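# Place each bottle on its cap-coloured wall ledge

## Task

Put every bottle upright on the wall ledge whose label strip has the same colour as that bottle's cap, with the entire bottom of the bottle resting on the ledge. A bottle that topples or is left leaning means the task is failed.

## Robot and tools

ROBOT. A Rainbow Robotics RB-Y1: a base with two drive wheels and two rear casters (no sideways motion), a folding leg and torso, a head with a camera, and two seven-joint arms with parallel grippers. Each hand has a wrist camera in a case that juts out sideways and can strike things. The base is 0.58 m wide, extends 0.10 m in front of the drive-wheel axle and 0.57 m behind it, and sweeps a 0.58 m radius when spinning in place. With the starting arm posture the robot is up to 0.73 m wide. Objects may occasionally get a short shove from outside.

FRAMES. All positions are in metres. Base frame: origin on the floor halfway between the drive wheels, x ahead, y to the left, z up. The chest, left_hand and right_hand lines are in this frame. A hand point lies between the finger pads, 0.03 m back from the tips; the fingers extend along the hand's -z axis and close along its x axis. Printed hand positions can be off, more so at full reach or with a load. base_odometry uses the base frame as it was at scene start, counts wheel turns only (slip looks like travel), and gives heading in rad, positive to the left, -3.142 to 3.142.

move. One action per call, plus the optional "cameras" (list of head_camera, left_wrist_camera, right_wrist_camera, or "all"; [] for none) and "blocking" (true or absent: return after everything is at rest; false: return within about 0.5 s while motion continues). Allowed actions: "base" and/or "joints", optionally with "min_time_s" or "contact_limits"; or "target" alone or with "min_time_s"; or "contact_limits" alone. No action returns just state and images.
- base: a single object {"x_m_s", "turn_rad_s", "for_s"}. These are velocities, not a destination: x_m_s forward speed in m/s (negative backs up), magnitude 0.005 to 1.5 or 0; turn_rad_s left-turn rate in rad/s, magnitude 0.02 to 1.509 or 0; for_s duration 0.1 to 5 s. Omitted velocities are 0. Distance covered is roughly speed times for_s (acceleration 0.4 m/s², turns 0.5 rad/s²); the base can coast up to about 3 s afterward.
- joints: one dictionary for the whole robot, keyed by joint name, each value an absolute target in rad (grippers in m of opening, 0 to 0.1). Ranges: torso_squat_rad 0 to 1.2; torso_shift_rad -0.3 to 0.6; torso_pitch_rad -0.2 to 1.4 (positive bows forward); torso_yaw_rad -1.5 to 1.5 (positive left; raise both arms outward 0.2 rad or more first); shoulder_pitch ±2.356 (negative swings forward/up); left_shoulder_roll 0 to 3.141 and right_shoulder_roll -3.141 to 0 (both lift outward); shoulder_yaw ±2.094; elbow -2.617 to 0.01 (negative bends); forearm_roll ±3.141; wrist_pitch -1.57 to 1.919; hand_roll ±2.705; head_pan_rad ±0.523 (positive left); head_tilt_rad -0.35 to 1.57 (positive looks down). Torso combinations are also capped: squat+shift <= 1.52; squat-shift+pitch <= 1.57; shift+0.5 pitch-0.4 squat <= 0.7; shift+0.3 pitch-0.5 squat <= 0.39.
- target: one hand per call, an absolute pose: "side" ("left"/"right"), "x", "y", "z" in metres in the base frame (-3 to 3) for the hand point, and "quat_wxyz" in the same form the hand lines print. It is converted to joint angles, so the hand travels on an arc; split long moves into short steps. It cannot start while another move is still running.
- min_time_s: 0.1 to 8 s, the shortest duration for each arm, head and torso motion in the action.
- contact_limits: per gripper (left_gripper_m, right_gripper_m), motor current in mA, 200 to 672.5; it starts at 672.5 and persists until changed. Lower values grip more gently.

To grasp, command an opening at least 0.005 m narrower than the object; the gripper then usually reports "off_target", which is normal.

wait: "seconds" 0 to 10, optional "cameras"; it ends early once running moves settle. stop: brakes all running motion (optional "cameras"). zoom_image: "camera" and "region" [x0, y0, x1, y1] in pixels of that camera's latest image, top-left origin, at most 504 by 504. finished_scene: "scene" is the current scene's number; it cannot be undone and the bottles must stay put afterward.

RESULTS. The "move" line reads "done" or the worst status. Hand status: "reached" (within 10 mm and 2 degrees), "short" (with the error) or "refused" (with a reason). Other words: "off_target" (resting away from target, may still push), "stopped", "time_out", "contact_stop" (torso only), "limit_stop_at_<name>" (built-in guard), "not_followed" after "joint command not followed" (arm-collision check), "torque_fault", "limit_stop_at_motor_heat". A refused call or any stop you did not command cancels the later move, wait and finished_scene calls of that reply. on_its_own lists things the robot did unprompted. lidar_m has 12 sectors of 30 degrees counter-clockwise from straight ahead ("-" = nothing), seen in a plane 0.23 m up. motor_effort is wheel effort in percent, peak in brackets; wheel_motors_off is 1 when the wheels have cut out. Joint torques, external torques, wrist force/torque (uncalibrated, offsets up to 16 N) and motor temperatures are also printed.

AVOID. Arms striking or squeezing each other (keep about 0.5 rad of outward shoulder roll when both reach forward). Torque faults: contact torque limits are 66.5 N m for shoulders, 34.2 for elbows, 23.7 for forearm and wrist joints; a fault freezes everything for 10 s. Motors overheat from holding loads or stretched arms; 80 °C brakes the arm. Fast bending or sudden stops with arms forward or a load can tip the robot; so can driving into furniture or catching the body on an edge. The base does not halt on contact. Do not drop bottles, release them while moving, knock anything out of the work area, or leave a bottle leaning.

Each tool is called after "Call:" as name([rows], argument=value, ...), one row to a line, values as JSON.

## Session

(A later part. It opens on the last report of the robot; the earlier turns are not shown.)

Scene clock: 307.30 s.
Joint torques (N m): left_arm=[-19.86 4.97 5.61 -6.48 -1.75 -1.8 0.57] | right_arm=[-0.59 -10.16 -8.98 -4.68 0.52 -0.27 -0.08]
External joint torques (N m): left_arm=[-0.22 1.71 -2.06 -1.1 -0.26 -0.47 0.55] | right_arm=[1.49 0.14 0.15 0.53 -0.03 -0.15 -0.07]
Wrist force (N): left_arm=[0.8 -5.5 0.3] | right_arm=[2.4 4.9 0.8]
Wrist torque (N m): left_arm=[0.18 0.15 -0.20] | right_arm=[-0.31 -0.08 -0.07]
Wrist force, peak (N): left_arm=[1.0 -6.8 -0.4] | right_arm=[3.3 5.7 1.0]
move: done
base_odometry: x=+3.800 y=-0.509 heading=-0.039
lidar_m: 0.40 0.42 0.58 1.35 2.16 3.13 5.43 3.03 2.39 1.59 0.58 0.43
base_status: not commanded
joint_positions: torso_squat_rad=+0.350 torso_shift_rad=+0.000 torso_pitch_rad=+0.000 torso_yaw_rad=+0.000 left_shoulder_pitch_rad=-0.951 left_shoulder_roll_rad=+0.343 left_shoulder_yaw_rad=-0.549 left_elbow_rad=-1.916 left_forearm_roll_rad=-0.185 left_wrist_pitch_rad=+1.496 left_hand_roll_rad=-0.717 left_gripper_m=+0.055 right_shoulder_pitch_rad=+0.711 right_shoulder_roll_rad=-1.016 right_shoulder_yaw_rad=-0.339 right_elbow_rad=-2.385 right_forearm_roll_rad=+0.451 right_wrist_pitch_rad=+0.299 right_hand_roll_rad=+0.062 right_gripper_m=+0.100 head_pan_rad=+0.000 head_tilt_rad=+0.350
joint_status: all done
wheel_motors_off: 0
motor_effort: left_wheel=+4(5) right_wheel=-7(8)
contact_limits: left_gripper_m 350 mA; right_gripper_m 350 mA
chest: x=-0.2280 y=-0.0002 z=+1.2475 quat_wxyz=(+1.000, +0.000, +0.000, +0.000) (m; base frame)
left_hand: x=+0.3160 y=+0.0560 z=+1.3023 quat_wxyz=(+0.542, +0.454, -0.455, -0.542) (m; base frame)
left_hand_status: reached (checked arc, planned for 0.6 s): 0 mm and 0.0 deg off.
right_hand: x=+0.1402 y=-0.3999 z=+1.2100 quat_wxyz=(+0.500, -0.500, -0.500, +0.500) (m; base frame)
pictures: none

Call:
move(joints={"left_gripper_m":0.072})

Call:
move(target={"side":"left","x":0.316,"y":0.056,"z":1.302,"quat_wxyz":[0.5,0.5,-0.5,-0.5]}, min_time_s=1.2, cameras=["left_wrist_camera", "head_camera"])

Scene clock: 308.27 s.
Joint torques (N m): left_arm=[-19.77 5.27 5.59 -6.24 -1.6 -1.62 0.47] | right_arm=[-0.8 -10.17 -8.27 -4.84 0.49 -0.36 -0.33]
External joint torques (N m): left_arm=[-0.13 2.01 -2.08 -0.85 -0.11 -0.28 0.46] | right_arm=[1.28 0.13 0.86 0.38 -0.06 -0.24 -0.32]
Wrist force (N): left_arm=[1.3 -5.1 0.8] | right_arm=[3.2 4.9 1.4]
Wrist torque (N m): left_arm=[0.19 0.14 -0.16] | right_arm=[-0.28 0.08 -0.10]
Wrist force, peak (N): left_arm=[0.8 -6.0 0.3] | right_arm=[3.6 5.6 1.0]
move: done
base_odometry: x=+3.800 y=-0.509 heading=-0.039
lidar_m: 0.41 0.42 0.58 1.35 2.16 3.13 5.44 3.03 2.39 1.58 0.58 0.42
base_status: not commanded
joint_positions: torso_squat_rad=+0.350 torso_shift_rad=+0.000 torso_pitch_rad=+0.000 torso_yaw_rad=+0.000 left_shoulder_pitch_rad=-0.951 left_shoulder_roll_rad=+0.343 left_shoulder_yaw_rad=-0.549 left_elbow_rad=-1.916 left_forearm_roll_rad=-0.185 left_wrist_pitch_rad=+1.496 left_hand_roll_rad=-0.717 left_gripper_m=+0.072 right_shoulder_pitch_rad=+0.711 right_shoulder_roll_rad=-1.016 right_shoulder_yaw_rad=-0.339 right_elbow_rad=-2.385 right_forearm_roll_rad=+0.451 right_wrist_pitch_rad=+0.299 right_hand_roll_rad=+0.062 right_gripper_m=+0.100 head_pan_rad=+0.000 head_tilt_rad=+0.350
joint_status: all done
wheel_motors_off: 0
motor_effort: left_wheel=+4(4) right_wheel=-7(8)
contact_limits: left_gripper_m 350 mA; right_gripper_m 350 mA
chest: x=-0.2280 y=-0.0002 z=+1.2475 quat_wxyz=(+1.000, +0.000, +0.000, +0.000) (m; base frame)
left_hand: x=+0.3160 y=+0.0560 z=+1.3023 quat_wxyz=(+0.542, +0.454, -0.455, -0.542) (m; base frame)
right_hand: x=+0.1402 y=-0.3999 z=+1.2100 quat_wxyz=(+0.500, -0.500, -0.500, +0.500) (m; base frame)
pictures: none

Scene clock: 309.80 s.
Joint torques (N m): left_arm=[-19.19 4.54 5.99 -6.65 -1.71 -1.42 0.47] | right_arm=[-0.96 -9.66 -8.49 -4.75 0.48 -0.32 -0.13]
External joint torques (N m): left_arm=[-0.08 1.84 -1.99 -0.75 -0.12 -0.25 0.46] | right_arm=[1.12 0.63 0.64 0.47 -0.07 -0.19 -0.12]
Wrist force (N): left_arm=[1.1 -5.2 1.1] | right_arm=[2.7 4.9 0.3]
Wrist torque (N m): left_arm=[0.20 0.13 -0.14] | right_arm=[-0.30 0.01 -0.06]
Wrist force, peak (N): left_arm=[1.1 -5.5 1.4] | right_arm=[3.3 5.6 1.0]
move: done
base_odometry: x=+3.800 y=-0.509 heading=-0.039
lidar_m: 0.40 0.42 0.59 1.35 2.16 3.12 5.43 3.03 2.39 1.59 0.58 0.42
base_status: not commanded
joint_positions: torso_squat_rad=+0.350 torso_shift_rad=+0.000 torso_pitch_rad=+0.000 torso_yaw_rad=+0.000 left_shoulder_pitch_rad=-0.867 left_shoulder_roll_rad=+0.367 left_shoulder_yaw_rad=-0.632 left_elbow_rad=-1.930 left_forearm_roll_rad=-0.389 left_wrist_pitch_rad=+1.340 left_hand_roll_rad=-0.611 left_gripper_m=+0.072 right_shoulder_pitch_rad=+0.711 right_shoulder_roll_rad=-1.016 right_shoulder_yaw_rad=-0.339 right_elbow_rad=-2.385 right_forearm_roll_rad=+0.451 right_wrist_pitch_rad=+0.299 right_hand_roll_rad=+0.062 right_gripper_m=+0.100 head_pan_rad=+0.000 head_tilt_rad=+0.350
joint_status: all done
wheel_motors_off: 0
motor_effort: left_wheel=+4(4) right_wheel=-8(9)
contact_limits: left_gripper_m 350 mA; right_gripper_m 350 mA
chest: x=-0.2280 y=-0.0002 z=+1.2475 quat_wxyz=(+1.000, +0.000, +0.000, +0.000) (m; base frame)
left_hand: x=+0.3157 y=+0.0559 z=+1.3023 quat_wxyz=(+0.500, +0.500, -0.500, -0.501) (m; base frame)
left_hand_status: reached (checked arc, planned for 1.2 s): 0 mm and 0.1 deg off.
right_hand: x=+0.1402 y=-0.3999 z=+1.2100 quat_wxyz=(+0.500, -0.500, -0.500, +0.500) (m; base frame)
pictures: head_camera, left_wrist_camera
camera_calibration:
head_camera: T_world_to_cam=[[-0.027997, -0.999325, 0.0237756, -0.0357905], [-0.30829, -0.0139933, -0.95119, 1.37181], [0.95088, -0.0339602, -0.30769, 0.584333], [0, 0, 0, 1]] pos_world=[-0.133718, 0.00327392, 1.48549]
left_wrist_camera: T_world_to_cam=[[-0.037523, -0.999278, -0.0059486, 0.0744222], [-0.467717, 0.0228227, -0.883583, 1.32437], [0.883081, -0.0303724, -0.468236, 0.406861], [0, 0, 0, 1]] pos_world=[0.262932, 0.0565001, 1.36114]

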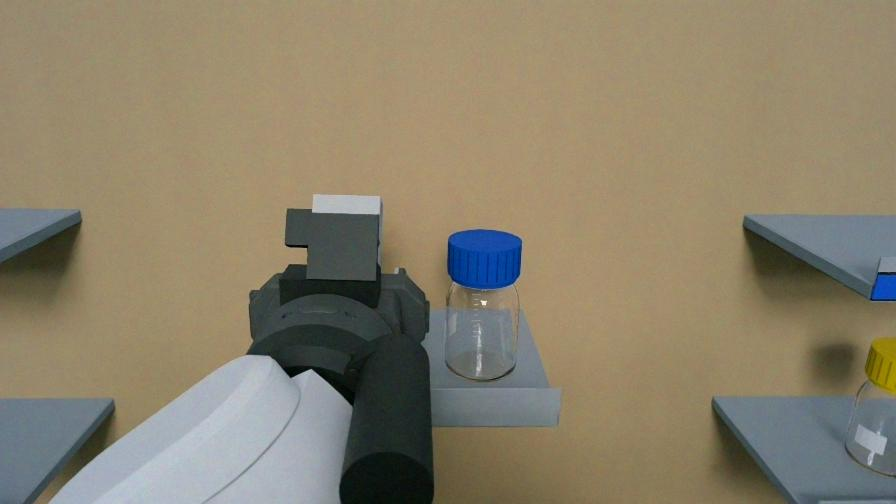

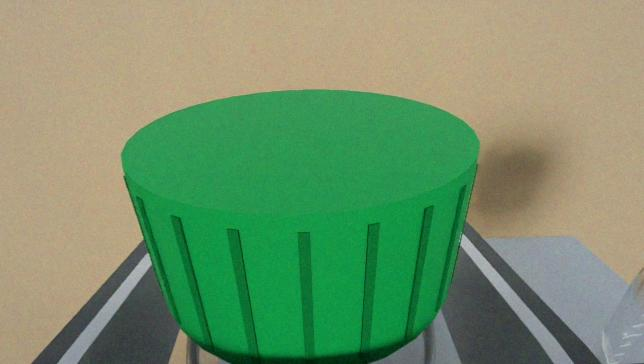

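Call:
move(target={"side":"left","x":0.316,"y":0.056,"z":1.2985,"quat_wxyz":[0.5,0.5,-0.5,-0.5]}, min_time_s=0.6)

Call:
move(joints={"left_gripper_m":0.042}, cameras=["left_wrist_camera"])

Call:
move(target={"side":"left","x":0.314,"y":0.056,"z":1.33,"quat_wxyz":[0.5,0.5,-0.5,-0.5]}, min_time_s=1.2, cameras=["left_wrist_camera"])

Scene clock: 311.37 s.
Joint torques (N m): left_arm=[-18.97 2.18 5.82 -5.27 -1.8 -1.45 0.39] | right_arm=[-1.13 -10.15 -9.44 -4.88 0.59 -0.22 -0.18]
External joint torques (N m): left_arm=[0.11 -0.47 -2.14 0.7 -0.2 -0.29 0.38] | right_arm=[0.95 0.14 -0.32 0.34 0.04 -0.09 -0.17]
Wrist force (N): left_arm=[0.9 -5.2 1.3] | right_arm=[2.9 4.7 -0.2]
Wrist torque (N m): left_arm=[0.19 0.10 -0.16] | right_arm=[-0.27 0.00 -0.08]
Wrist force, peak (N): left_arm=[1.0 -5.6 1.7] | right_arm=[3.6 5.4 0.7]
move: done
base_odometry: x=+3.800 y=-0.509 heading=-0.039
lidar_m: 0.40 0.42 0.58 1.35 2.17 3.14 5.43 3.03 2.39 1.58 0.59 0.42
base_status: not commanded
joint_positions: torso_squat_rad=+0.350 torso_shift_rad=+0.000 torso_pitch_rad=+0.000 torso_yaw_rad=+0.000 left_shoulder_pitch_rad=-0.860 left_shoulder_roll_rad=+0.367 left_shoulder_yaw_rad=-0.637 left_elbow_rad=-1.928 left_forearm_roll_rad=-0.399 left_wrist_pitch_rad=+1.334 left_hand_roll_rad=-0.603 left_gripper_m=+0.072 right_shoulder_pitch_rad=+0.711 right_shoulder_roll_rad=-1.016 right_shoulder_yaw_rad=-0.339 right_elbow_rad=-2.385 right_forearm_roll_rad=+0.451 right_wrist_pitch_rad=+0.299 right_hand_roll_rad=+0.062 right_gripper_m=+0.100 head_pan_rad=+0.000 head_tilt_rad=+0.350
joint_status: all done
wheel_motors_off: 0
motor_effort: left_wheel=+4(5) right_wheel=-8(8)
contact_limits: left_gripper_m 350 mA; right_gripper_m 350 mA
chest: x=-0.2280 y=-0.0002 z=+1.2475 quat_wxyz=(+1.000, +0.000, +0.000, +0.000) (m; base frame)
left_hand: x=+0.3160 y=+0.0562 z=+1.2990 quat_wxyz=(+0.500, +0.500, -0.500, -0.500) (m; base frame)
left_hand_status: reached (checked arc, planned for 0.6 s): 1 mm and 0.0 deg off.
right_hand: x=+0.1402 y=-0.3999 z=+1.2100 quat_wxyz=(+0.500, -0.500, -0.500, +0.500) (m; base frame)
pictures: none

Scene clock: 312.20 s.
Joint torques (N m): left_arm=[-18.65 2.36 5.66 -5.26 -1.77 -1.4 0.55] | right_arm=[-0.91 -10.53 -9.07 -5 0.6 -0.3 -0.28]
External joint torques (N m): left_arm=[0.42 -0.29 -2.31 0.7 -0.17 -0.24 0.54] | right_arm=[1.17 -0.24 0.06 0.21 0.05 -0.18 -0.27]
Wrist force (N): left_arm=[0.7 -5.0 1.4] | right_arm=[2.7 5.1 1.1]
Wrist torque (N m): left_arm=[0.23 0.11 -0.13] | right_arm=[-0.34 0.01 -0.10]
Wrist force, peak (N): left_arm=[1.1 -5.4 1.3] | right_arm=[3.0 6.0 0.4]
move: off_target
base_odometry: x=+3.800 y=-0.509 heading=-0.039
lidar_m: 0.40 0.43 0.58 1.35 2.16 3.13 5.43 3.03 2.39 1.59 0.58 0.42
base_status: not commanded
joint_positions: torso_squat_rad=+0.350 torso_shift_rad=+0.000 torso_pitch_rad=+0.000 torso_yaw_rad=+0.000 left_shoulder_pitch_rad=-0.860 left_shoulder_roll_rad=+0.367 left_shoulder_yaw_rad=-0.637 left_elbow_rad=-1.928 left_forearm_roll_rad=-0.399 left_wrist_pitch_rad=+1.334 left_hand_roll_rad=-0.603 left_gripper_m=+0.055 right_shoulder_pitch_rad=+0.711 right_shoulder_roll_rad=-1.016 right_shoulder_yaw_rad=-0.339 right_elbow_rad=-2.385 right_forearm_roll_rad=+0.451 right_wrist_pitch_rad=+0.299 right_hand_roll_rad=+0.062 right_gripper_m=+0.100 head_pan_rad=+0.000 head_tilt_rad=+0.350
joint_status: left_gripper_m off_target (ended at +0.055, target +0.042)
wheel_motors_off: 0
motor_effort: left_wheel=+4(5) right_wheel=-8(9)
contact_limits: left_gripper_m 350 mA; right_gripper_m 350 mA
chest: x=-0.2280 y=-0.0002 z=+1.2475 quat_wxyz=(+1.000, +0.000, +0.000, +0.000) (m; base frame)
left_hand: x=+0.3160 y=+0.0562 z=+1.2990 quat_wxyz=(+0.500, +0.500, -0.500, -0.500) (m; base frame)
right_hand: x=+0.1402 y=-0.3999 z=+1.2100 quat_wxyz=(+0.500, -0.500, -0.500, +0.500) (m; base frame)
pictures: left_wrist_camera
camera_calibration:
left_wrist_camera: T_world_to_cam=[[-0.0358839, -0.999344, -0.00483309, 0.07266], [-0.466225, 0.0210182, -0.884416, 1.32225], [0.883938, -0.029483, -0.466674, 0.402784], [0, 0, 0, 1]] pos_world=[0.263039, 0.0566963, 1.35774]

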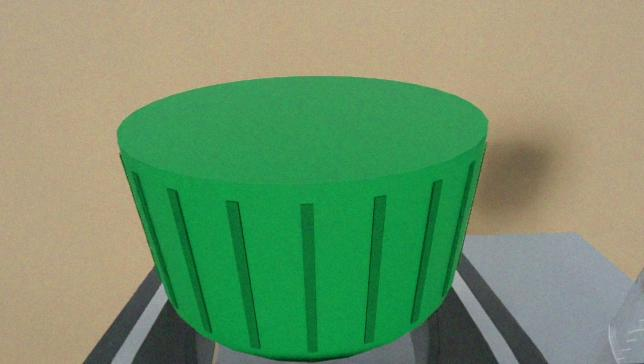

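Scene clock: 313.73 s.
Joint torques (N m): left_arm=[-21.69 3.02 9.57 -6.59 -1.67 -1.25 -0.04] | right_arm=[-1.09 -10.31 -9.06 -4.54 0.54 -0.27 -0.12]
External joint torques (N m): left_arm=[-2.33 -0.12 1.64 -1.2 -0.11 -0.01 -0.05] | right_arm=[0.99 -0.02 0.07 0.67 -0.01 -0.15 -0.11]
Wrist force (N): left_arm=[1.2 -7.0 1.0] | right_arm=[2.2 4.3 0.2]
Wrist torque (N m): left_arm=[0.23 0.15 -0.04] | right_arm=[-0.27 -0.11 -0.13]
Wrist force, peak (N): left_arm=[1.3 -7.1 1.4] | right_arm=[3.3 5.5 0.6]
move: done
base_odometry: x=+3.800 y=-0.509 heading=-0.039
lidar_m: 0.41 0.42 0.59 1.35 2.16 3.14 5.43 3.03 2.40 1.59 0.59 0.43
base_status: not commanded
joint_positions: torso_squat_rad=+0.350 torso_shift_rad=+0.000 torso_pitch_rad=+0.000 torso_yaw_rad=+0.000 left_shoulder_pitch_rad=-0.928 left_shoulder_roll_rad=+0.365 left_shoulder_yaw_rad=-0.591 left_elbow_rad=-1.942 left_forearm_roll_rad=-0.335 left_wrist_pitch_rad=+1.390 left_hand_roll_rad=-0.659 left_gripper_m=+0.055 right_shoulder_pitch_rad=+0.711 right_shoulder_roll_rad=-1.016 right_shoulder_yaw_rad=-0.339 right_elbow_rad=-2.385 right_forearm_roll_rad=+0.451 right_wrist_pitch_rad=+0.299 right_hand_roll_rad=+0.062 right_gripper_m=+0.100 head_pan_rad=+0.000 head_tilt_rad=+0.350
joint_status: all done
wheel_motors_off: 0
motor_effort: left_wheel=+4(5) right_wheel=-8(9)
contact_limits: left_gripper_m 350 mA; right_gripper_m 350 mA
chest: x=-0.2280 y=-0.0002 z=+1.2475 quat_wxyz=(+1.000, +0.000, +0.000, +0.000) (m; base frame)
left_hand: x=+0.3140 y=+0.0561 z=+1.3298 quat_wxyz=(+0.500, +0.500, -0.500, -0.500) (m; base frame)
left_hand_status: reached (checked arc, planned for 1.2 s): 0 mm and 0.0 deg off.
right_hand: x=+0.1402 y=-0.3999 z=+1.2100 quat_wxyz=(+0.500, -0.500, -0.500, +0.500) (m; base frame)
pictures: left_wrist_camera
camera_calibration:
left_wrist_camera: T_world_to_cam=[[-0.0358574, -0.999341, -0.00560635, 0.0737116], [-0.466996, 0.0217156, -0.883993, 1.34827], [0.883532, -0.0290795, -0.467467, 0.42007], [0, 0, 0, 1]] pos_world=[0.261135, 0.0566001, 1.38864]

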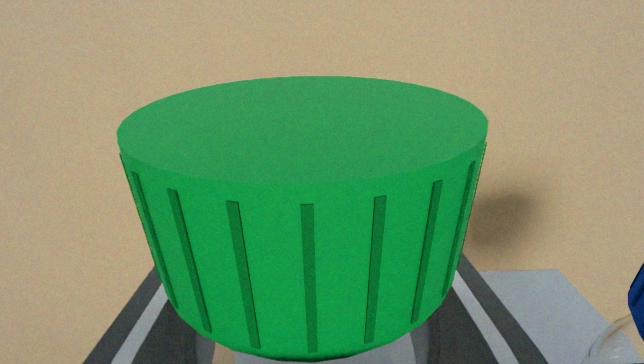

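Call:
move(target={"side":"left","x":0.25,"y":0.056,"z":1.338,"quat_wxyz":[0.5,0.5,-0.5,-0.5]}, min_time_s=1.3)

Call:
move(target={"side":"left","x":0.178,"y":0.06,"z":1.338,"quat_wxyz":[0.5,0.5,-0.5,-0.5]}, min_time_s=1.3)

Call:
move(target={"side":"left","x":0.165,"y":0.15,"z":1.30,"quat_wxyz":[0.519,0.547,-0.478,-0.451]}, min_time_s=1.6)

Call:
move(target={"side":"left","x":0.142,"y":0.28,"z":1.25,"quat_wxyz":[0.425,0.502,-0.569,-0.493]}, min_time_s=2.0)

Call:
move(target={"side":"left","x":0.14,"y":0.37,"z":1.245,"quat_wxyz":[0.5,0.5,-0.5,-0.5]}, min_time_s=1.5, cameras=["left_wrist_camera", "head_camera"])

Scene clock: 316.23 s.
Joint torques (N m): left_arm=[-17.91 1.75 5.34 -5.41 -1.85 -1.64 -0.07] | right_arm=[-0.59 -10.28 -8.76 -4.68 0.59 -0.38 -0.09]
External joint torques (N m): left_arm=[-0.86 -0.32 -1.9 -0.97 -0.33 -0.27 -0.09] | right_arm=[1.49 0.02 0.37 0.53 0.05 -0.25 -0.08]
Wrist force (N): left_arm=[1.0 -6.8 1.4] | right_arm=[3.0 4.6 0.2]
Wrist torque (N m): left_arm=[0.22 0.12 -0.02] | right_arm=[-0.27 0.01 -0.08]
Wrist force, peak (N): left_arm=[1.2 -7.1 1.2] | right_arm=[3.3 5.6 0.8]
move: done
base_odometry: x=+3.800 y=-0.509 heading=-0.039
lidar_m: 0.40 0.42 0.59 1.35 2.16 3.14 5.44 3.03 2.39 1.59 0.59 0.42
base_status: not commanded
joint_positions: torso_squat_rad=+0.350 torso_shift_rad=+0.000 torso_pitch_rad=+0.000 torso_yaw_rad=+0.000 left_shoulder_pitch_rad=-0.884 left_shoulder_roll_rad=+0.345 left_shoulder_yaw_rad=-0.624 left_elbow_rad=-2.201 left_forearm_roll_rad=-0.383 left_wrist_pitch_rad=+1.612 left_hand_roll_rad=-0.731 left_gripper_m=+0.055 right_shoulder_pitch_rad=+0.711 right_shoulder_roll_rad=-1.016 right_shoulder_yaw_rad=-0.339 right_elbow_rad=-2.385 right_forearm_roll_rad=+0.451 right_wrist_pitch_rad=+0.299 right_hand_roll_rad=+0.062 right_gripper_m=+0.100 head_pan_rad=+0.000 head_tilt_rad=+0.350
joint_status: all done
wheel_motors_off: 0
motor_effort: left_wheel=+4(5) right_wheel=-8(9)
contact_limits: left_gripper_m 350 mA; right_gripper_m 350 mA
chest: x=-0.2280 y=-0.0002 z=+1.2475 quat_wxyz=(+1.000, +0.000, +0.000, +0.000) (m; base frame)
left_hand: x=+0.2501 y=+0.0562 z=+1.3382 quat_wxyz=(+0.500, +0.500, -0.500, -0.500) (m; base frame)
left_hand_status: reached (checked arc, planned for 1.3 s): 0 mm and 0.0 deg off.
right_hand: x=+0.1402 y=-0.3999 z=+1.2100 quat_wxyz=(+0.500, -0.500, -0.500, +0.500) (m; base frame)
pictures: none

Scene clock: 317.87 s.
Joint torques (N m): left_arm=[-15.08 0.79 4.33 -4.36 -1.58 -1.8 0.03] | right_arm=[-0.71 -10.12 -8.81 -4.75 0.59 -0.13 -0.2]
External joint torques (N m): left_arm=[-0.6 -0.19 -1.92 -0.96 -0.21 -0.32 0.02] | right_arm=[1.37 0.17 0.31 0.46 0.04 -0.01 -0.19]
Wrist force (N): left_arm=[0.9 -6.7 1.1] | right_arm=[2.5 5.5 1.1]
Wrist torque (N m): left_arm=[0.21 0.11 -0.05] | right_arm=[-0.38 -0.03 -0.04]
Wrist force, peak (N): left_arm=[1.0 -7.1 1.1] | right_arm=[3.5 5.6 0.6]
move: done
base_odometry: x=+3.800 y=-0.509 heading=-0.039
lidar_m: 0.40 0.42 0.58 1.35 2.17 3.13 5.43 3.02 2.40 1.58 0.59 0.42
base_status: not commanded
joint_positions: torso_squat_rad=+0.350 torso_shift_rad=+0.000 torso_pitch_rad=+0.000 torso_yaw_rad=+0.000 left_shoulder_pitch_rad=-0.855 left_shoulder_roll_rad=+0.301 left_shoulder_yaw_rad=-0.714 left_elbow_rad=-2.458 left_forearm_roll_rad=-0.498 left_wrist_pitch_rad=+1.861 left_hand_roll_rad=-0.818 left_gripper_m=+0.055 right_shoulder_pitch_rad=+0.711 right_shoulder_roll_rad=-1.016 right_shoulder_yaw_rad=-0.339 right_elbow_rad=-2.385 right_forearm_roll_rad=+0.451 right_wrist_pitch_rad=+0.299 right_hand_roll_rad=+0.062 right_gripper_m=+0.100 head_pan_rad=+0.000 head_tilt_rad=+0.350
joint_status: all done
wheel_motors_off: 0
motor_effort: left_wheel=+4(5) right_wheel=-8(9)
contact_limits: left_gripper_m 350 mA; right_gripper_m 350 mA
chest: x=-0.2280 y=-0.0002 z=+1.2475 quat_wxyz=(+1.000, +0.000, +0.000, +0.000) (m; base frame)
left_hand: x=+0.1781 y=+0.0602 z=+1.3381 quat_wxyz=(+0.500, +0.500, -0.500, -0.500) (m; base frame)
left_hand_status: reached (checked arc, planned for 1.3 s): 0 mm and 0.0 deg off.
right_hand: x=+0.1402 y=-0.3999 z=+1.2100 quat_wxyz=(+0.500, -0.500, -0.500, +0.500) (m; base frame)
pictures: none

Scene clock: 319.80 s.
Joint torques (N m): left_arm=[-12.82 4.57 4.25 -5.73 -1.77 -1.75 0.51] | right_arm=[-0.98 -10.24 -9.09 -4.88 0.51 -0.18 -0.07]
External joint torques (N m): left_arm=[-0.34 1.73 -1.83 -1.17 -0.22 -0.44 0.5] | right_arm=[1.1 0.06 0.04 0.33 -0.03 -0.06 -0.06]
Wrist force (N): left_arm=[0.8 -6.6 1.5] | right_arm=[2.9 5.1 0.7]
Wrist torque (N m): left_arm=[0.19 0.11 -0.16] | right_arm=[-0.34 -0.04 -0.03]
Wrist force, peak (N): left_arm=[0.9 -7.0 1.8] | right_arm=[3.5 5.6 0.9]
move: done
base_odometry: x=+3.800 y=-0.509 heading=-0.039
lidar_m: 0.40 0.42 0.58 1.35 2.16 3.13 5.44 3.03 2.39 1.59 0.58 0.42
base_status: not commanded
joint_positions: torso_squat_rad=+0.350 torso_shift_rad=+0.000 torso_pitch_rad=+0.000 torso_yaw_rad=+0.000 left_shoulder_pitch_rad=-0.590 left_shoulder_roll_rad=+0.553 left_shoulder_yaw_rad=-0.753 left_elbow_rad=-2.617 left_forearm_roll_rad=-0.648 left_wrist_pitch_rad=+1.774 left_hand_roll_rad=-0.704 left_gripper_m=+0.055 right_shoulder_pitch_rad=+0.711 right_shoulder_roll_rad=-1.016 right_shoulder_yaw_rad=-0.339 right_elbow_rad=-2.385 right_forearm_roll_rad=+0.451 right_wrist_pitch_rad=+0.299 right_hand_roll_rad=+0.062 right_gripper_m=+0.100 head_pan_rad=+0.000 head_tilt_rad=+0.350
joint_status: all done
wheel_motors_off: 0
motor_effort: left_wheel=+4(5) right_wheel=-8(9)
contact_limits: left_gripper_m 350 mA; right_gripper_m 350 mA
chest: x=-0.2280 y=-0.0002 z=+1.2475 quat_wxyz=(+1.000, +0.000, +0.000, +0.000) (m; base frame)
left_hand: x=+0.1652 y=+0.1498 z=+1.3001 quat_wxyz=(+0.520, +0.549, -0.477, -0.449) (m; base frame)
left_hand_status: reached (checked arc, planned for 1.6 s): 0 mm and 0.3 deg off.
right_hand: x=+0.1402 y=-0.3999 z=+1.2100 quat_wxyz=(+0.500, -0.500, -0.500, +0.500) (m; base frame)
pictures: none

Scene clock: 322.13 s.
Joint torques (N m): left_arm=[-7.5 13.37 9.58 -3.22 -1.66 1.34 0.3] | right_arm=[-1.07 -10.44 -9.05 -5.03 0.46 -0.28 -0.01]
External joint torques (N m): left_arm=[-0.5 1.72 1.85 0.58 -0.2 0.18 0.28] | right_arm=[1.01 -0.15 0.07 0.18 -0.09 -0.16 0]
Wrist force (N): left_arm=[1.2 -6.6 2.4] | right_arm=[2.7 4.9 0.6]
Wrist torque (N m): left_arm=[0.20 0.13 -0.16] | right_arm=[-0.29 -0.04 -0.06]
Wrist force, peak (N): left_arm=[0.9 -7.2 2.4] | right_arm=[3.0 5.8 0.5]
move: done
base_odometry: x=+3.800 y=-0.509 heading=-0.039
lidar_m: 0.41 0.42 0.58 1.35 2.16 3.13 5.43 3.03 2.39 1.59 0.58 0.43
base_status: not commanded
joint_positions: torso_squat_rad=+0.350 torso_shift_rad=+0.000 torso_pitch_rad=+0.000 torso_yaw_rad=+0.000 left_shoulder_pitch_rad=+0.092 left_shoulder_roll_rad=+1.692 left_shoulder_yaw_rad=-0.612 left_elbow_rad=-2.594 left_forearm_roll_rad=-1.011 left_wrist_pitch_rad=+1.107 left_hand_roll_rad=+0.596 left_gripper_m=+0.055 right_shoulder_pitch_rad=+0.711 right_shoulder_roll_rad=-1.016 right_shoulder_yaw_rad=-0.339 right_elbow_rad=-2.385 right_forearm_roll_rad=+0.451 right_wrist_pitch_rad=+0.299 right_hand_roll_rad=+0.062 right_gripper_m=+0.100 head_pan_rad=+0.000 head_tilt_rad=+0.350
joint_status: all done
wheel_motors_off: 0
motor_effort: left_wheel=+4(5) right_wheel=-7(9)
contact_limits: left_gripper_m 350 mA; right_gripper_m 350 mA
chest: x=-0.2280 y=-0.0002 z=+1.2475 quat_wxyz=(+1.000, +0.000, +0.000, +0.000) (m; base frame)
left_hand: x=+0.1419 y=+0.2799 z=+1.2498 quat_wxyz=(+0.425, +0.502, -0.569, -0.493) (m; base frame)
left_hand_status: reached (checked arc, planned for 2.0 s): 0 mm and 0.0 deg off.
right_hand: x=+0.1402 y=-0.3999 z=+1.2100 quat_wxyz=(+0.500, -0.500, -0.500, +0.500) (m; base frame)
pictures: none

Scene clock: 323.97 s.
Joint torques (N m): left_arm=[-7.6 13.89 4.15 0.54 -1.12 2 0.34] | right_arm=[-0.64 -10.24 -8.46 -4.79 0.58 -0.32 -0.07]
External joint torques (N m): left_arm=[-0.25 1.72 -1.75 0.5 -0.18 0.22 0.33] | right_arm=[1.45 0.06 0.67 0.42 0.03 -0.19 -0.06]
Wrist force (N): left_arm=[1.0 -6.8 1.2] | right_arm=[3.5 4.6 0.7]
Wrist torque (N m): left_arm=[0.22 0.13 -0.17] | right_arm=[-0.25 0.08 -0.05]
Wrist force, peak (N): left_arm=[1.2 -6.7 2.4] | right_arm=[3.7 5.6 0.0]
move: done
base_odometry: x=+3.800 y=-0.509 heading=-0.039
lidar_m: 0.40 0.43 0.58 1.35 2.16 3.13 5.44 3.03 2.40 1.59 0.59 0.42
base_status: not commanded
joint_positions: torso_squat_rad=+0.350 torso_shift_rad=+0.000 torso_pitch_rad=+0.000 torso_yaw_rad=+0.000 left_shoulder_pitch_rad=+0.200 left_shoulder_roll_rad=+2.169 left_shoulder_yaw_rad=-0.655 left_elbow_rad=-2.538 left_forearm_roll_rad=-0.911 left_wrist_pitch_rad=+1.235 left_hand_roll_rad=+1.059 left_gripper_m=+0.055 right_shoulder_pitch_rad=+0.711 right_shoulder_roll_rad=-1.016 right_shoulder_yaw_rad=-0.339 right_elbow_rad=-2.385 right_forearm_roll_rad=+0.451 right_wrist_pitch_rad=+0.299 right_hand_roll_rad=+0.062 right_gripper_m=+0.100 head_pan_rad=+0.000 head_tilt_rad=+0.350
joint_status: all done
wheel_motors_off: 0
motor_effort: left_wheel=+4(4) right_wheel=-8(9)
contact_limits: left_gripper_m 350 mA; right_gripper_m 350 mA
chest: x=-0.2280 y=-0.0002 z=+1.2475 quat_wxyz=(+1.000, +0.000, +0.000, +0.000) (m; base frame)
left_hand: x=+0.1398 y=+0.3702 z=+1.2450 quat_wxyz=(+0.502, +0.503, -0.497, -0.498) (m; base frame)
left_hand_status: reached (checked arc, planned for 1.5 s): 0 mm and 0.6 deg off.
right_hand: x=+0.1402 y=-0.3999 z=+1.2100 quat_wxyz=(+0.500, -0.500, -0.500, +0.500) (m; base frame)
pictures: head_camera, left_wrist_camera
camera_calibration:
head_camera: T_world_to_cam=[[-0.027997, -0.999325, 0.0237756, -0.0357905], [-0.30829, -0.0139933, -0.95119, 1.37181], [0.95088, -0.0339602, -0.30769, 0.584333], [0, 0, 0, 1]] pos_world=[-0.133718, 0.00327392, 1.48549]
left_wrist_camera: T_world_to_cam=[[-0.0256835, -0.999643, -0.00732288, 0.381666], [-0.466721, 0.0184686, -0.884212, 1.18652], [0.884031, -0.0192919, -0.467029, 0.539175], [0, 0, 0, 1]] pos_world=[0.0869309, 0.370018, 1.30374]

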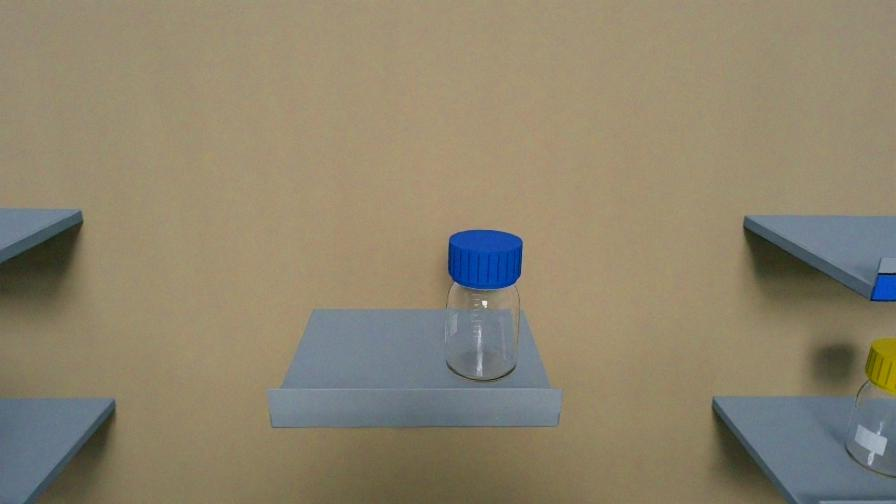

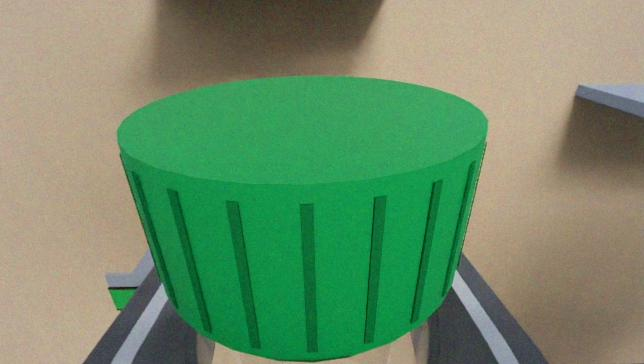

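Call:
move(joints={"head_pan_rad":0.5, "head_tilt_rad":0.35})

Call:
move(target={"side":"left","x":0.15,"y":0.40,"z":1.232,"quat_wxyz":[0.5,0.5,-0.5,-0.5]}, min_time_s=1.2, cameras=["left_wrist_camera", "head_camera"])

Scene clock: 326.00 s.
Joint torques (N m): left_arm=[-7.52 14.39 4.18 0.56 -0.98 2.05 0.36] | right_arm=[-0.89 -10.66 -8.88 -4.92 0.54 -0.38 -0.12]
External joint torques (N m): left_arm=[-0.17 2.22 -1.71 0.52 -0.04 0.27 0.34] | right_arm=[1.19 -0.37 0.25 0.3 -0.01 -0.26 -0.11]
Wrist force (N): left_arm=[0.8 -6.7 1.1] | right_arm=[3.4 4.3 0.5]
Wrist torque (N m): left_arm=[0.21 0.10 -0.17] | right_arm=[-0.24 0.03 -0.06]
Wrist force, peak (N): left_arm=[1.1 -7.0 1.4] | right_arm=[3.4 5.7 1.0]
move: done
base_odometry: x=+3.800 y=-0.509 heading=-0.039
lidar_m: 0.41 0.42 0.58 1.35 2.17 3.13 5.43 3.03 2.40 1.59 0.58 0.43
base_status: not commanded
joint_positions: torso_squat_rad=+0.350 torso_shift_rad=+0.000 torso_pitch_rad=+0.000 torso_yaw_rad=+0.000 left_shoulder_pitch_rad=+0.200 left_shoulder_roll_rad=+2.169 left_shoulder_yaw_rad=-0.655 left_elbow_rad=-2.538 left_forearm_roll_rad=-0.911 left_wrist_pitch_rad=+1.235 left_hand_roll_rad=+1.059 left_gripper_m=+0.055 right_shoulder_pitch_rad=+0.711 right_shoulder_roll_rad=-1.016 right_shoulder_yaw_rad=-0.339 right_elbow_rad=-2.385 right_forearm_roll_rad=+0.451 right_wrist_pitch_rad=+0.299 right_hand_roll_rad=+0.062 right_gripper_m=+0.100 head_pan_rad=+0.500 head_tilt_rad=+0.350
joint_status: all done
wheel_motors_off: 0
motor_effort: left_wheel=+4(5) right_wheel=-9(9)
contact_limits: left_gripper_m 350 mA; right_gripper_m 350 mA
chest: x=-0.2280 y=-0.0002 z=+1.2475 quat_wxyz=(+1.000, +0.000, +0.000, +0.000) (m; base frame)
left_hand: x=+0.1398 y=+0.3702 z=+1.2450 quat_wxyz=(+0.502, +0.503, -0.497, -0.498) (m; base frame)
right_hand: x=+0.1402 y=-0.3999 z=+1.2100 quat_wxyz=(+0.500, -0.500, -0.500, +0.500) (m; base frame)
pictures: none

Scene clock: 327.53 s.
Joint torques (N m): left_arm=[-7.84 13.53 4.61 1.37 -1.02 2.06 0.42] | right_arm=[-1.07 -10.34 -8.62 -4.85 0.61 -0.14 -0.23]
External joint torques (N m): left_arm=[-0.2 0.26 -1.63 0.72 -0.29 0.18 0.41] | right_arm=[1.01 -0.04 0.51 0.36 0.06 -0.02 -0.22]
Wrist force (N): left_arm=[0.9 -6.5 1.1] | right_arm=[3.1 4.8 0.8]
Wrist torque (N m): left_arm=[0.19 0.13 -0.18] | right_arm=[-0.24 0.04 -0.06]
Wrist force, peak (N): left_arm=[0.9 -7.1 1.4] | right_arm=[3.5 5.3 0.3]
move: done
base_odometry: x=+3.800 y=-0.509 heading=-0.039
lidar_m: 0.40 0.42 0.59 1.35 2.16 3.12 5.44 3.03 2.39 1.59 0.58 0.42
base_status: not commanded
joint_positions: torso_squat_rad=+0.350 torso_shift_rad=+0.000 torso_pitch_rad=+0.000 torso_yaw_rad=+0.000 left_shoulder_pitch_rad=+0.225 left_shoulder_roll_rad=+2.139 left_shoulder_yaw_rad=-0.674 left_elbow_rad=-2.399 left_forearm_roll_rad=-1.005 left_wrist_pitch_rad=+1.173 left_hand_roll_rad=+1.171 left_gripper_m=+0.055 right_shoulder_pitch_rad=+0.711 right_shoulder_roll_rad=-1.016 right_shoulder_yaw_rad=-0.339 right_elbow_rad=-2.385 right_forearm_roll_rad=+0.451 right_wrist_pitch_rad=+0.299 right_hand_roll_rad=+0.062 right_gripper_m=+0.100 head_pan_rad=+0.500 head_tilt_rad=+0.350
joint_status: all done
wheel_motors_off: 0
motor_effort: left_wheel=+4(5) right_wheel=-7(9)
contact_limits: left_gripper_m 350 mA; right_gripper_m 350 mA
chest: x=-0.2280 y=-0.0002 z=+1.2475 quat_wxyz=(+1.000, +0.000, +0.000, +0.000) (m; base frame)
left_hand: x=+0.1498 y=+0.3999 z=+1.2324 quat_wxyz=(+0.500, +0.500, -0.500, -0.500) (m; base frame)
left_hand_status: reached (checked arc, planned for 1.2 s): 0 mm and 0.0 deg off.
right_hand: x=+0.1402 y=-0.3999 z=+1.2100 quat_wxyz=(+0.500, -0.500, -0.500, +0.500) (m; base frame)
pictures: head_camera, left_wrist_camera
camera_calibration:
head_camera: T_world_to_cam=[[0.454506, -0.890422, 0.0239146, 0.0635377], [-0.26351, -0.160055, -0.951286, 1.38118], [0.850874, 0.426064, -0.307381, 0.563523], [0, 0, 0, 1]] pos_world=[-0.144411, 0.0375431, 1.48559]
left_wrist_camera: T_world_to_cam=[[-0.0355432, -0.999352, -0.00566127, 0.410896], [-0.466887, 0.0216135, -0.884053, 1.17804], [0.883603, -0.0287789, -0.467352, 0.529289], [0, 0, 0, 1]] pos_world=[0.096935, 0.400401, 1.29114]

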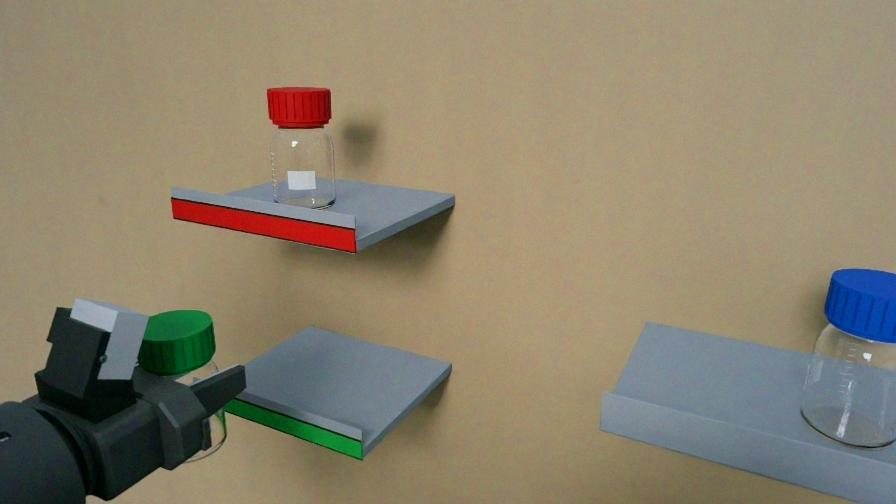

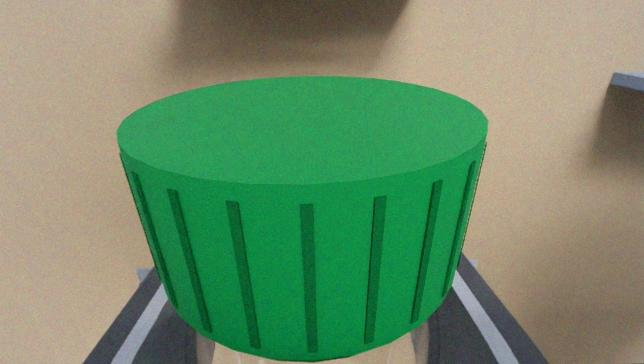

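Call:
move(target={"side":"left","x":0.205,"y":0.40,"z":1.229,"quat_wxyz":[0.5,0.5,-0.5,-0.5]}, min_time_s=1.2, cameras=["left_wrist_camera", "head_camera"])

Scene clock: 329.30 s.
Joint torques (N m): left_arm=[-11.08 15.08 11.57 0.84 -1.04 1.8 0.12] | right_arm=[-1.22 -10.18 -9.02 -4.75 0.54 -0.25 0.02]
External joint torques (N m): left_arm=[-2.05 0.71 2.16 0.6 -0.12 0.16 0.11] | right_arm=[0.86 0.12 0.11 0.46 -0.01 -0.12 0.02]
Wrist force (N): left_arm=[1.0 -7.0 1.1] | right_arm=[2.9 5.1 1.0]
Wrist torque (N m): left_arm=[0.23 0.11 -0.02] | right_arm=[-0.32 0.01 -0.06]
Wrist force, peak (N): left_arm=[1.1 -7.1 1.4] | right_arm=[3.6 5.4 0.5]
move: done
base_odometry: x=+3.800 y=-0.509 heading=-0.039
lidar_m: 0.40 0.43 0.58 1.35 2.16 3.13 5.44 3.03 2.39 1.60 0.58 0.42
base_status: not commanded
joint_positions: torso_squat_rad=+0.350 torso_shift_rad=+0.000 torso_pitch_rad=+0.000 torso_yaw_rad=+0.000 left_shoulder_pitch_rad=+0.168 left_shoulder_roll_rad=+1.866 left_shoulder_yaw_rad=-0.458 left_elbow_rad=-2.239 left_forearm_roll_rad=-0.869 left_wrist_pitch_rad=+0.873 left_hand_roll_rad=+0.940 left_gripper_m=+0.055 right_shoulder_pitch_rad=+0.711 right_shoulder_roll_rad=-1.016 right_shoulder_yaw_rad=-0.339 right_elbow_rad=-2.385 right_forearm_roll_rad=+0.451 right_wrist_pitch_rad=+0.299 right_hand_roll_rad=+0.062 right_gripper_m=+0.100 head_pan_rad=+0.500 head_tilt_rad=+0.350
joint_status: all done
wheel_motors_off: 0
motor_effort: left_wheel=+4(4) right_wheel=-8(9)
contact_limits: left_gripper_m 350 mA; right_gripper_m 350 mA
chest: x=-0.2280 y=-0.0002 z=+1.2475 quat_wxyz=(+1.000, +0.000, +0.000, +0.000) (m; base frame)
left_hand: x=+0.2049 y=+0.4000 z=+1.2288 quat_wxyz=(+0.500, +0.500, -0.500, -0.500) (m; base frame)
left_hand_status: reached (checked arc, planned for 1.2 s): 0 mm and 0.1 deg off.
right_hand: x=+0.1402 y=-0.3999 z=+1.2100 quat_wxyz=(+0.500, -0.500, -0.500, +0.500) (m; base frame)
pictures: head_camera, left_wrist_camera
camera_calibration:
head_camera: T_world_to_cam=[[0.454506, -0.890422, 0.0239146, 0.0635377], [-0.26351, -0.160055, -0.951286, 1.38118], [0.850874, 0.426064, -0.307381, 0.563523], [0, 0, 0, 1]] pos_world=[-0.144411, 0.0375431, 1.48559]
left_wrist_camera: T_world_to_cam=[[-0.0364353, -0.999323, -0.00517243, 0.412526], [-0.46758, 0.0216219, -0.883686, 1.2003], [0.8832, -0.0297789, -0.468051, 0.480336], [0, 0, 0, 1]] pos_world=[0.152032, 0.400598, 1.28764]

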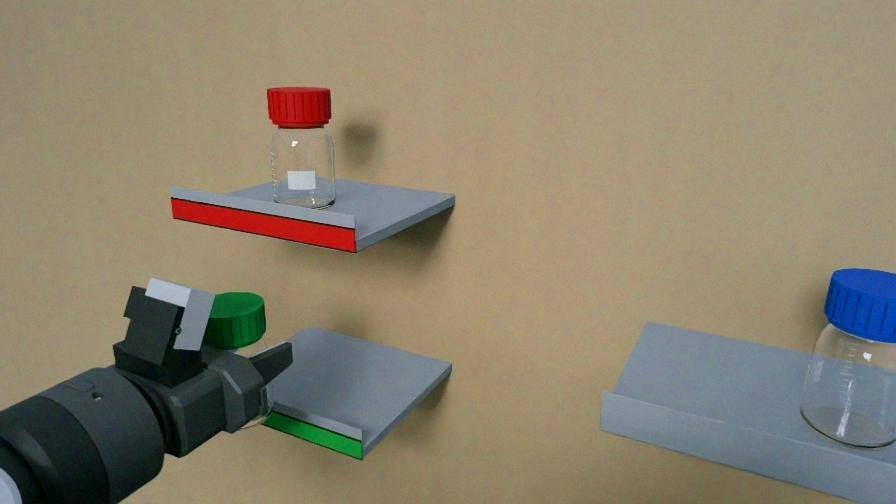

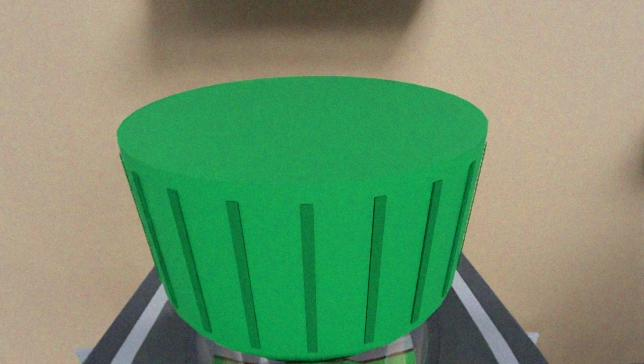

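Call:
zoom_image(camera="head_camera", region=[110, 250, 470, 470])

Scaled by 1.400 from the camera's 896x504 image, which has a finer 1280x720 frame.

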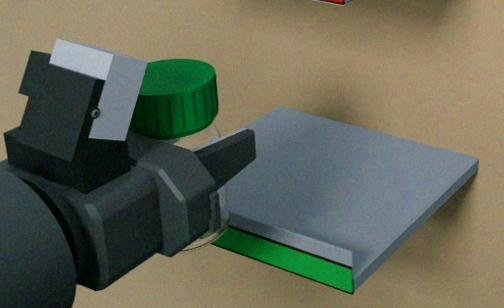

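Call:
move(target={"side":"left","x":0.24,"y":0.40,"z":1.2295,"quat_wxyz":[0.5,0.5,-0.5,-0.5]}, min_time_s=1.2, cameras=["left_wrist_camera", "head_camera"])

Scene clock: 331.73 s.
Joint torques (N m): left_arm=[-12.02 15.71 13.3 0.17 -0.94 1.4 0.15] | right_arm=[-0.9 -10.33 -8.98 -4.8 0.48 -0.41 -0.21]
External joint torques (N m): left_arm=[-1.8 0.39 2.3 0.71 0 0.04 0.14] | right_arm=[1.18 -0.04 0.15 0.42 -0.07 -0.28 -0.2]
Wrist force (N): left_arm=[1.1 -6.6 1.3] | right_arm=[3.4 5.5 0.5]
Wrist torque (N m): left_arm=[0.18 0.14 -0.03] | right_arm=[-0.40 0.09 -0.07]
Wrist force, peak (N): left_arm=[1.0 -7.0 1.4] | right_arm=[3.6 5.6 0.4]
move: done
base_odometry: x=+3.800 y=-0.509 heading=-0.039
lidar_m: 0.41 0.43 0.58 1.35 2.16 3.14 5.44 3.02 2.39 1.60 0.58 0.42
base_status: not commanded
joint_positions: torso_squat_rad=+0.350 torso_shift_rad=+0.000 torso_pitch_rad=+0.000 torso_yaw_rad=+0.000 left_shoulder_pitch_rad=+0.026 left_shoulder_roll_rad=+1.673 left_shoulder_yaw_rad=-0.429 left_elbow_rad=-2.123 left_forearm_roll_rad=-0.756 left_wrist_pitch_rad=+0.693 left_hand_roll_rad=+0.727 left_gripper_m=+0.055 right_shoulder_pitch_rad=+0.711 right_shoulder_roll_rad=-1.016 right_shoulder_yaw_rad=-0.339 right_elbow_rad=-2.385 right_forearm_roll_rad=+0.451 right_wrist_pitch_rad=+0.299 right_hand_roll_rad=+0.062 right_gripper_m=+0.100 head_pan_rad=+0.500 head_tilt_rad=+0.350
joint_status: all done
wheel_motors_off: 0
motor_effort: left_wheel=+4(5) right_wheel=-7(9)
contact_limits: left_gripper_m 350 mA; right_gripper_m 350 mA
chest: x=-0.2280 y=-0.0002 z=+1.2475 quat_wxyz=(+1.000, +0.000, +0.000, +0.000) (m; base frame)
left_hand: x=+0.2397 y=+0.3999 z=+1.2292 quat_wxyz=(+0.500, +0.499, -0.500, -0.501) (m; base frame)
left_hand_status: reached (checked arc, planned for 1.2 s): 0 mm and 0.1 deg off.
right_hand: x=+0.1402 y=-0.3999 z=+1.2100 quat_wxyz=(+0.500, -0.500, -0.500, +0.500) (m; base frame)
pictures: head_camera, left_wrist_camera
camera_calibration:
head_camera: T_world_to_cam=[[0.454506, -0.890422, 0.0239146, 0.0635377], [-0.26351, -0.160055, -0.951286, 1.38118], [0.850874, 0.426064, -0.307381, 0.563523], [0, 0, 0, 1]] pos_world=[-0.144411, 0.0375431, 1.48559]
left_wrist_camera: T_world_to_cam=[[-0.0379475, -0.999268, -0.00483141, 0.413618], [-0.467535, 0.0220274, -0.8837, 1.21682], [0.88316, -0.0312753, -0.468028, 0.450277], [0, 0, 0, 1]] pos_world=[0.186933, 0.400594, 1.28804]

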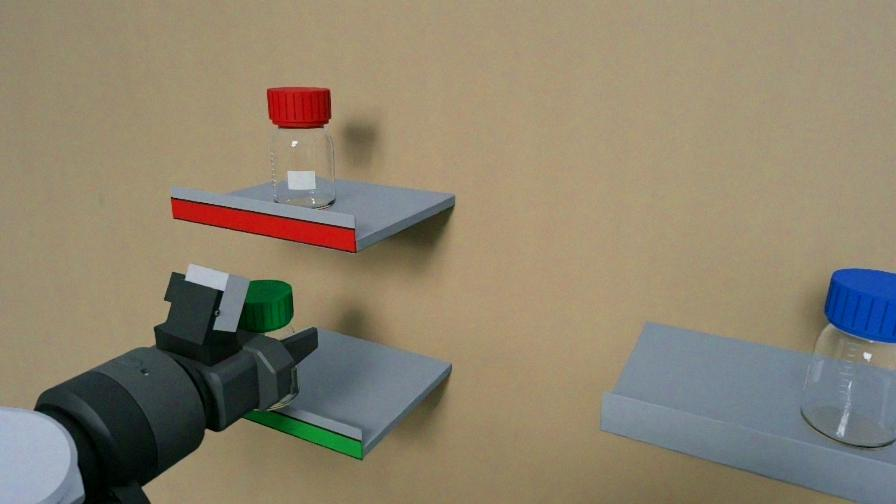

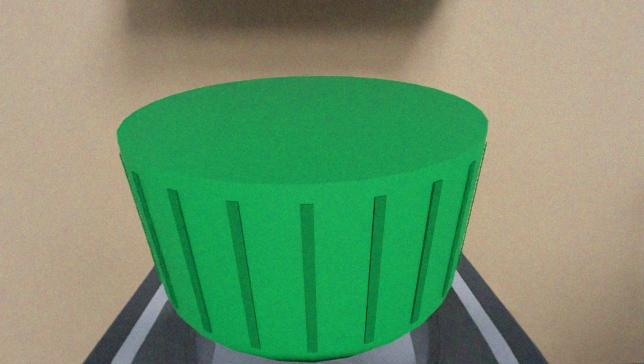

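Call:
move(target={"side":"left","x":0.275,"y":0.40,"z":1.229,"quat_wxyz":[0.5,0.5,-0.5,-0.5]}, min_time_s=1.2, cameras=["head_camera"])

Call:
move(target={"side":"left","x":0.305,"y":0.40,"z":1.226,"quat_wxyz":[0.5,0.5,-0.5,-0.5]}, min_time_s=1.2, cameras=["head_camera", "left_wrist_camera"])

Scene clock: 333.97 s.
Joint torques (N m): left_arm=[-13.85 15.97 10.22 -0.55 -1 1.07 0.1] | right_arm=[-0.69 -10.14 -9.03 -4.88 0.65 -0.33 -0.06]
External joint torques (N m): left_arm=[-1.94 0.12 -1.63 0.64 -0.1 0.01 0.09] | right_arm=[1.39 0.15 0.1 0.33 0.11 -0.21 -0.05]
Wrist force (N): left_arm=[0.9 -6.8 1.3] | right_arm=[2.9 4.2 0.4]
Wrist torque (N m): left_arm=[0.21 0.12 -0.02] | right_arm=[-0.21 -0.02 -0.07]
Wrist force, peak (N): left_arm=[1.2 -7.0 1.2] | right_arm=[3.6 5.5 0.7]
move: done
base_odometry: x=+3.800 y=-0.509 heading=-0.039
lidar_m: 0.40 0.42 0.58 1.35 2.17 3.13 5.44 3.03 2.40 1.58 0.58 0.43
base_status: not commanded
joint_positions: torso_squat_rad=+0.350 torso_shift_rad=+0.000 torso_pitch_rad=+0.000 torso_yaw_rad=+0.000 left_shoulder_pitch_rad=-0.150 left_shoulder_roll_rad=+1.529 left_shoulder_yaw_rad=-0.477 left_elbow_rad=-1.994 left_forearm_roll_rad=-0.648 left_wrist_pitch_rad=+0.582 left_hand_roll_rad=+0.547 left_gripper_m=+0.055 right_shoulder_pitch_rad=+0.711 right_shoulder_roll_rad=-1.016 right_shoulder_yaw_rad=-0.339 right_elbow_rad=-2.385 right_forearm_roll_rad=+0.451 right_wrist_pitch_rad=+0.299 right_hand_roll_rad=+0.062 right_gripper_m=+0.100 head_pan_rad=+0.500 head_tilt_rad=+0.350
joint_status: all done
wheel_motors_off: 0
motor_effort: left_wheel=+4(5) right_wheel=-8(9)
contact_limits: left_gripper_m 350 mA; right_gripper_m 350 mA
chest: x=-0.2280 y=-0.0002 z=+1.2475 quat_wxyz=(+1.000, +0.000, +0.000, +0.000) (m; base frame)
left_hand: x=+0.2749 y=+0.4000 z=+1.2292 quat_wxyz=(+0.500, +0.500, -0.500, -0.500) (m; base frame)
left_hand_status: reached (checked arc, planned for 1.2 s): 0 mm and 0.0 deg off.
right_hand: x=+0.1402 y=-0.3999 z=+1.2100 quat_wxyz=(+0.500, -0.500, -0.500, +0.500) (m; base frame)
pictures: head_camera
camera_calibration:
head_camera: T_world_to_cam=[[0.454506, -0.890422, 0.0239146, 0.0635377], [-0.26351, -0.160055, -0.951286, 1.38118], [0.850874, 0.426064, -0.307381, 0.563523], [0, 0, 0, 1]] pos_world=[-0.144411, 0.0375431, 1.48559]

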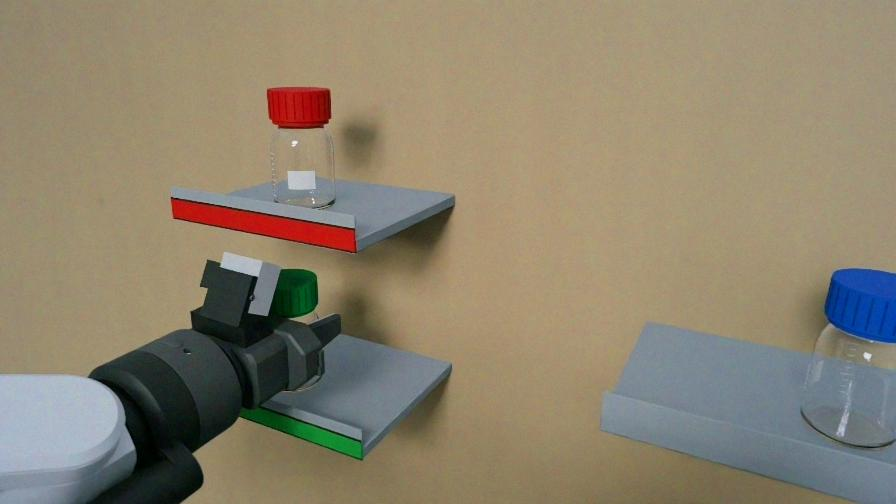

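Scene clock: 335.50 s.
Joint torques (N m): left_arm=[-15.63 16.48 10.86 -0.88 -0.77 0.82 0.11] | right_arm=[-0.88 -10.51 -8.43 -4.5 0.5 -0.19 -0.26]
External joint torques (N m): left_arm=[-2.13 0.5 -1.35 0.79 0.07 -0.05 0.1] | right_arm=[1.2 -0.22 0.7 0.72 -0.05 -0.06 -0.25]
Wrist force (N): left_arm=[1.1 -6.7 1.0] | right_arm=[3.3 4.8 0.4]
Wrist torque (N m): left_arm=[0.22 0.12 -0.05] | right_arm=[-0.30 0.12 -0.06]
Wrist force, peak (N): left_arm=[1.3 -7.1 1.2] | right_arm=[3.6 5.6 0.7]
move: done
base_odometry: x=+3.800 y=-0.509 heading=-0.039
lidar_m: 0.40 0.42 0.58 1.35 2.16 3.13 5.43 3.03 2.39 1.59 0.59 0.43
base_status: not commanded
joint_positions: torso_squat_rad=+0.350 torso_shift_rad=+0.000 torso_pitch_rad=+0.000 torso_yaw_rad=+0.000 left_shoulder_pitch_rad=-0.282 left_shoulder_roll_rad=+1.426 left_shoulder_yaw_rad=-0.528 left_elbow_rad=-1.870 left_forearm_roll_rad=-0.593 left_wrist_pitch_rad=+0.511 left_hand_roll_rad=+0.442 left_gripper_m=+0.055 right_shoulder_pitch_rad=+0.711 right_shoulder_roll_rad=-1.016 right_shoulder_yaw_rad=-0.339 right_elbow_rad=-2.385 right_forearm_roll_rad=+0.451 right_wrist_pitch_rad=+0.299 right_hand_roll_rad=+0.062 right_gripper_m=+0.100 head_pan_rad=+0.500 head_tilt_rad=+0.350
joint_status: all done
wheel_motors_off: 0
motor_effort: left_wheel=+4(4) right_wheel=-7(9)
contact_limits: left_gripper_m 350 mA; right_gripper_m 350 mA
chest: x=-0.2280 y=-0.0002 z=+1.2475 quat_wxyz=(+1.000, +0.000, +0.000, +0.000) (m; base frame)
left_hand: x=+0.3043 y=+0.3998 z=+1.2263 quat_wxyz=(+0.499, +0.500, -0.501, -0.500) (m; base frame)
left_hand_status: reached (checked arc, planned for 1.2 s): 1 mm and 0.1 deg off.
right_hand: x=+0.1402 y=-0.3999 z=+1.2100 quat_wxyz=(+0.500, -0.500, -0.500, +0.500) (m; base frame)
pictures: head_camera, left_wrist_camera
camera_calibration:
head_camera: T_world_to_cam=[[0.454506, -0.890422, 0.0239146, 0.0635377], [-0.26351, -0.160055, -0.951286, 1.38118], [0.850874, 0.426064, -0.307381, 0.563523], [0, 0, 0, 1]] pos_world=[-0.144411, 0.0375431, 1.48559]
left_wrist_camera: T_world_to_cam=[[-0.0379353, -0.999268, -0.00492118, 0.41606], [-0.465359, 0.0220242, -0.884848, 1.24521], [0.884309, -0.0312769, -0.465854, 0.388902], [0, 0, 0, 1]] pos_world=[0.251344, 0.400494, 1.28504]

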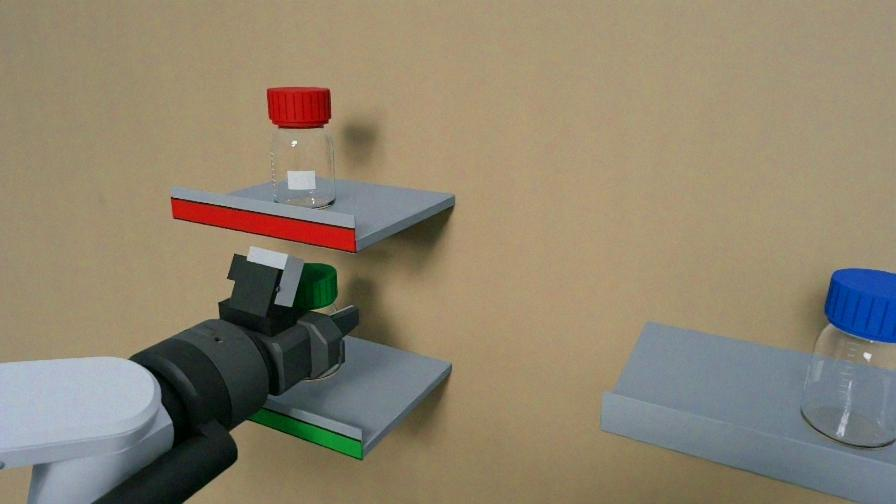

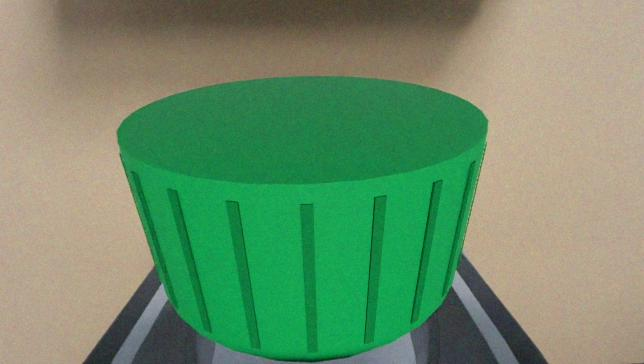

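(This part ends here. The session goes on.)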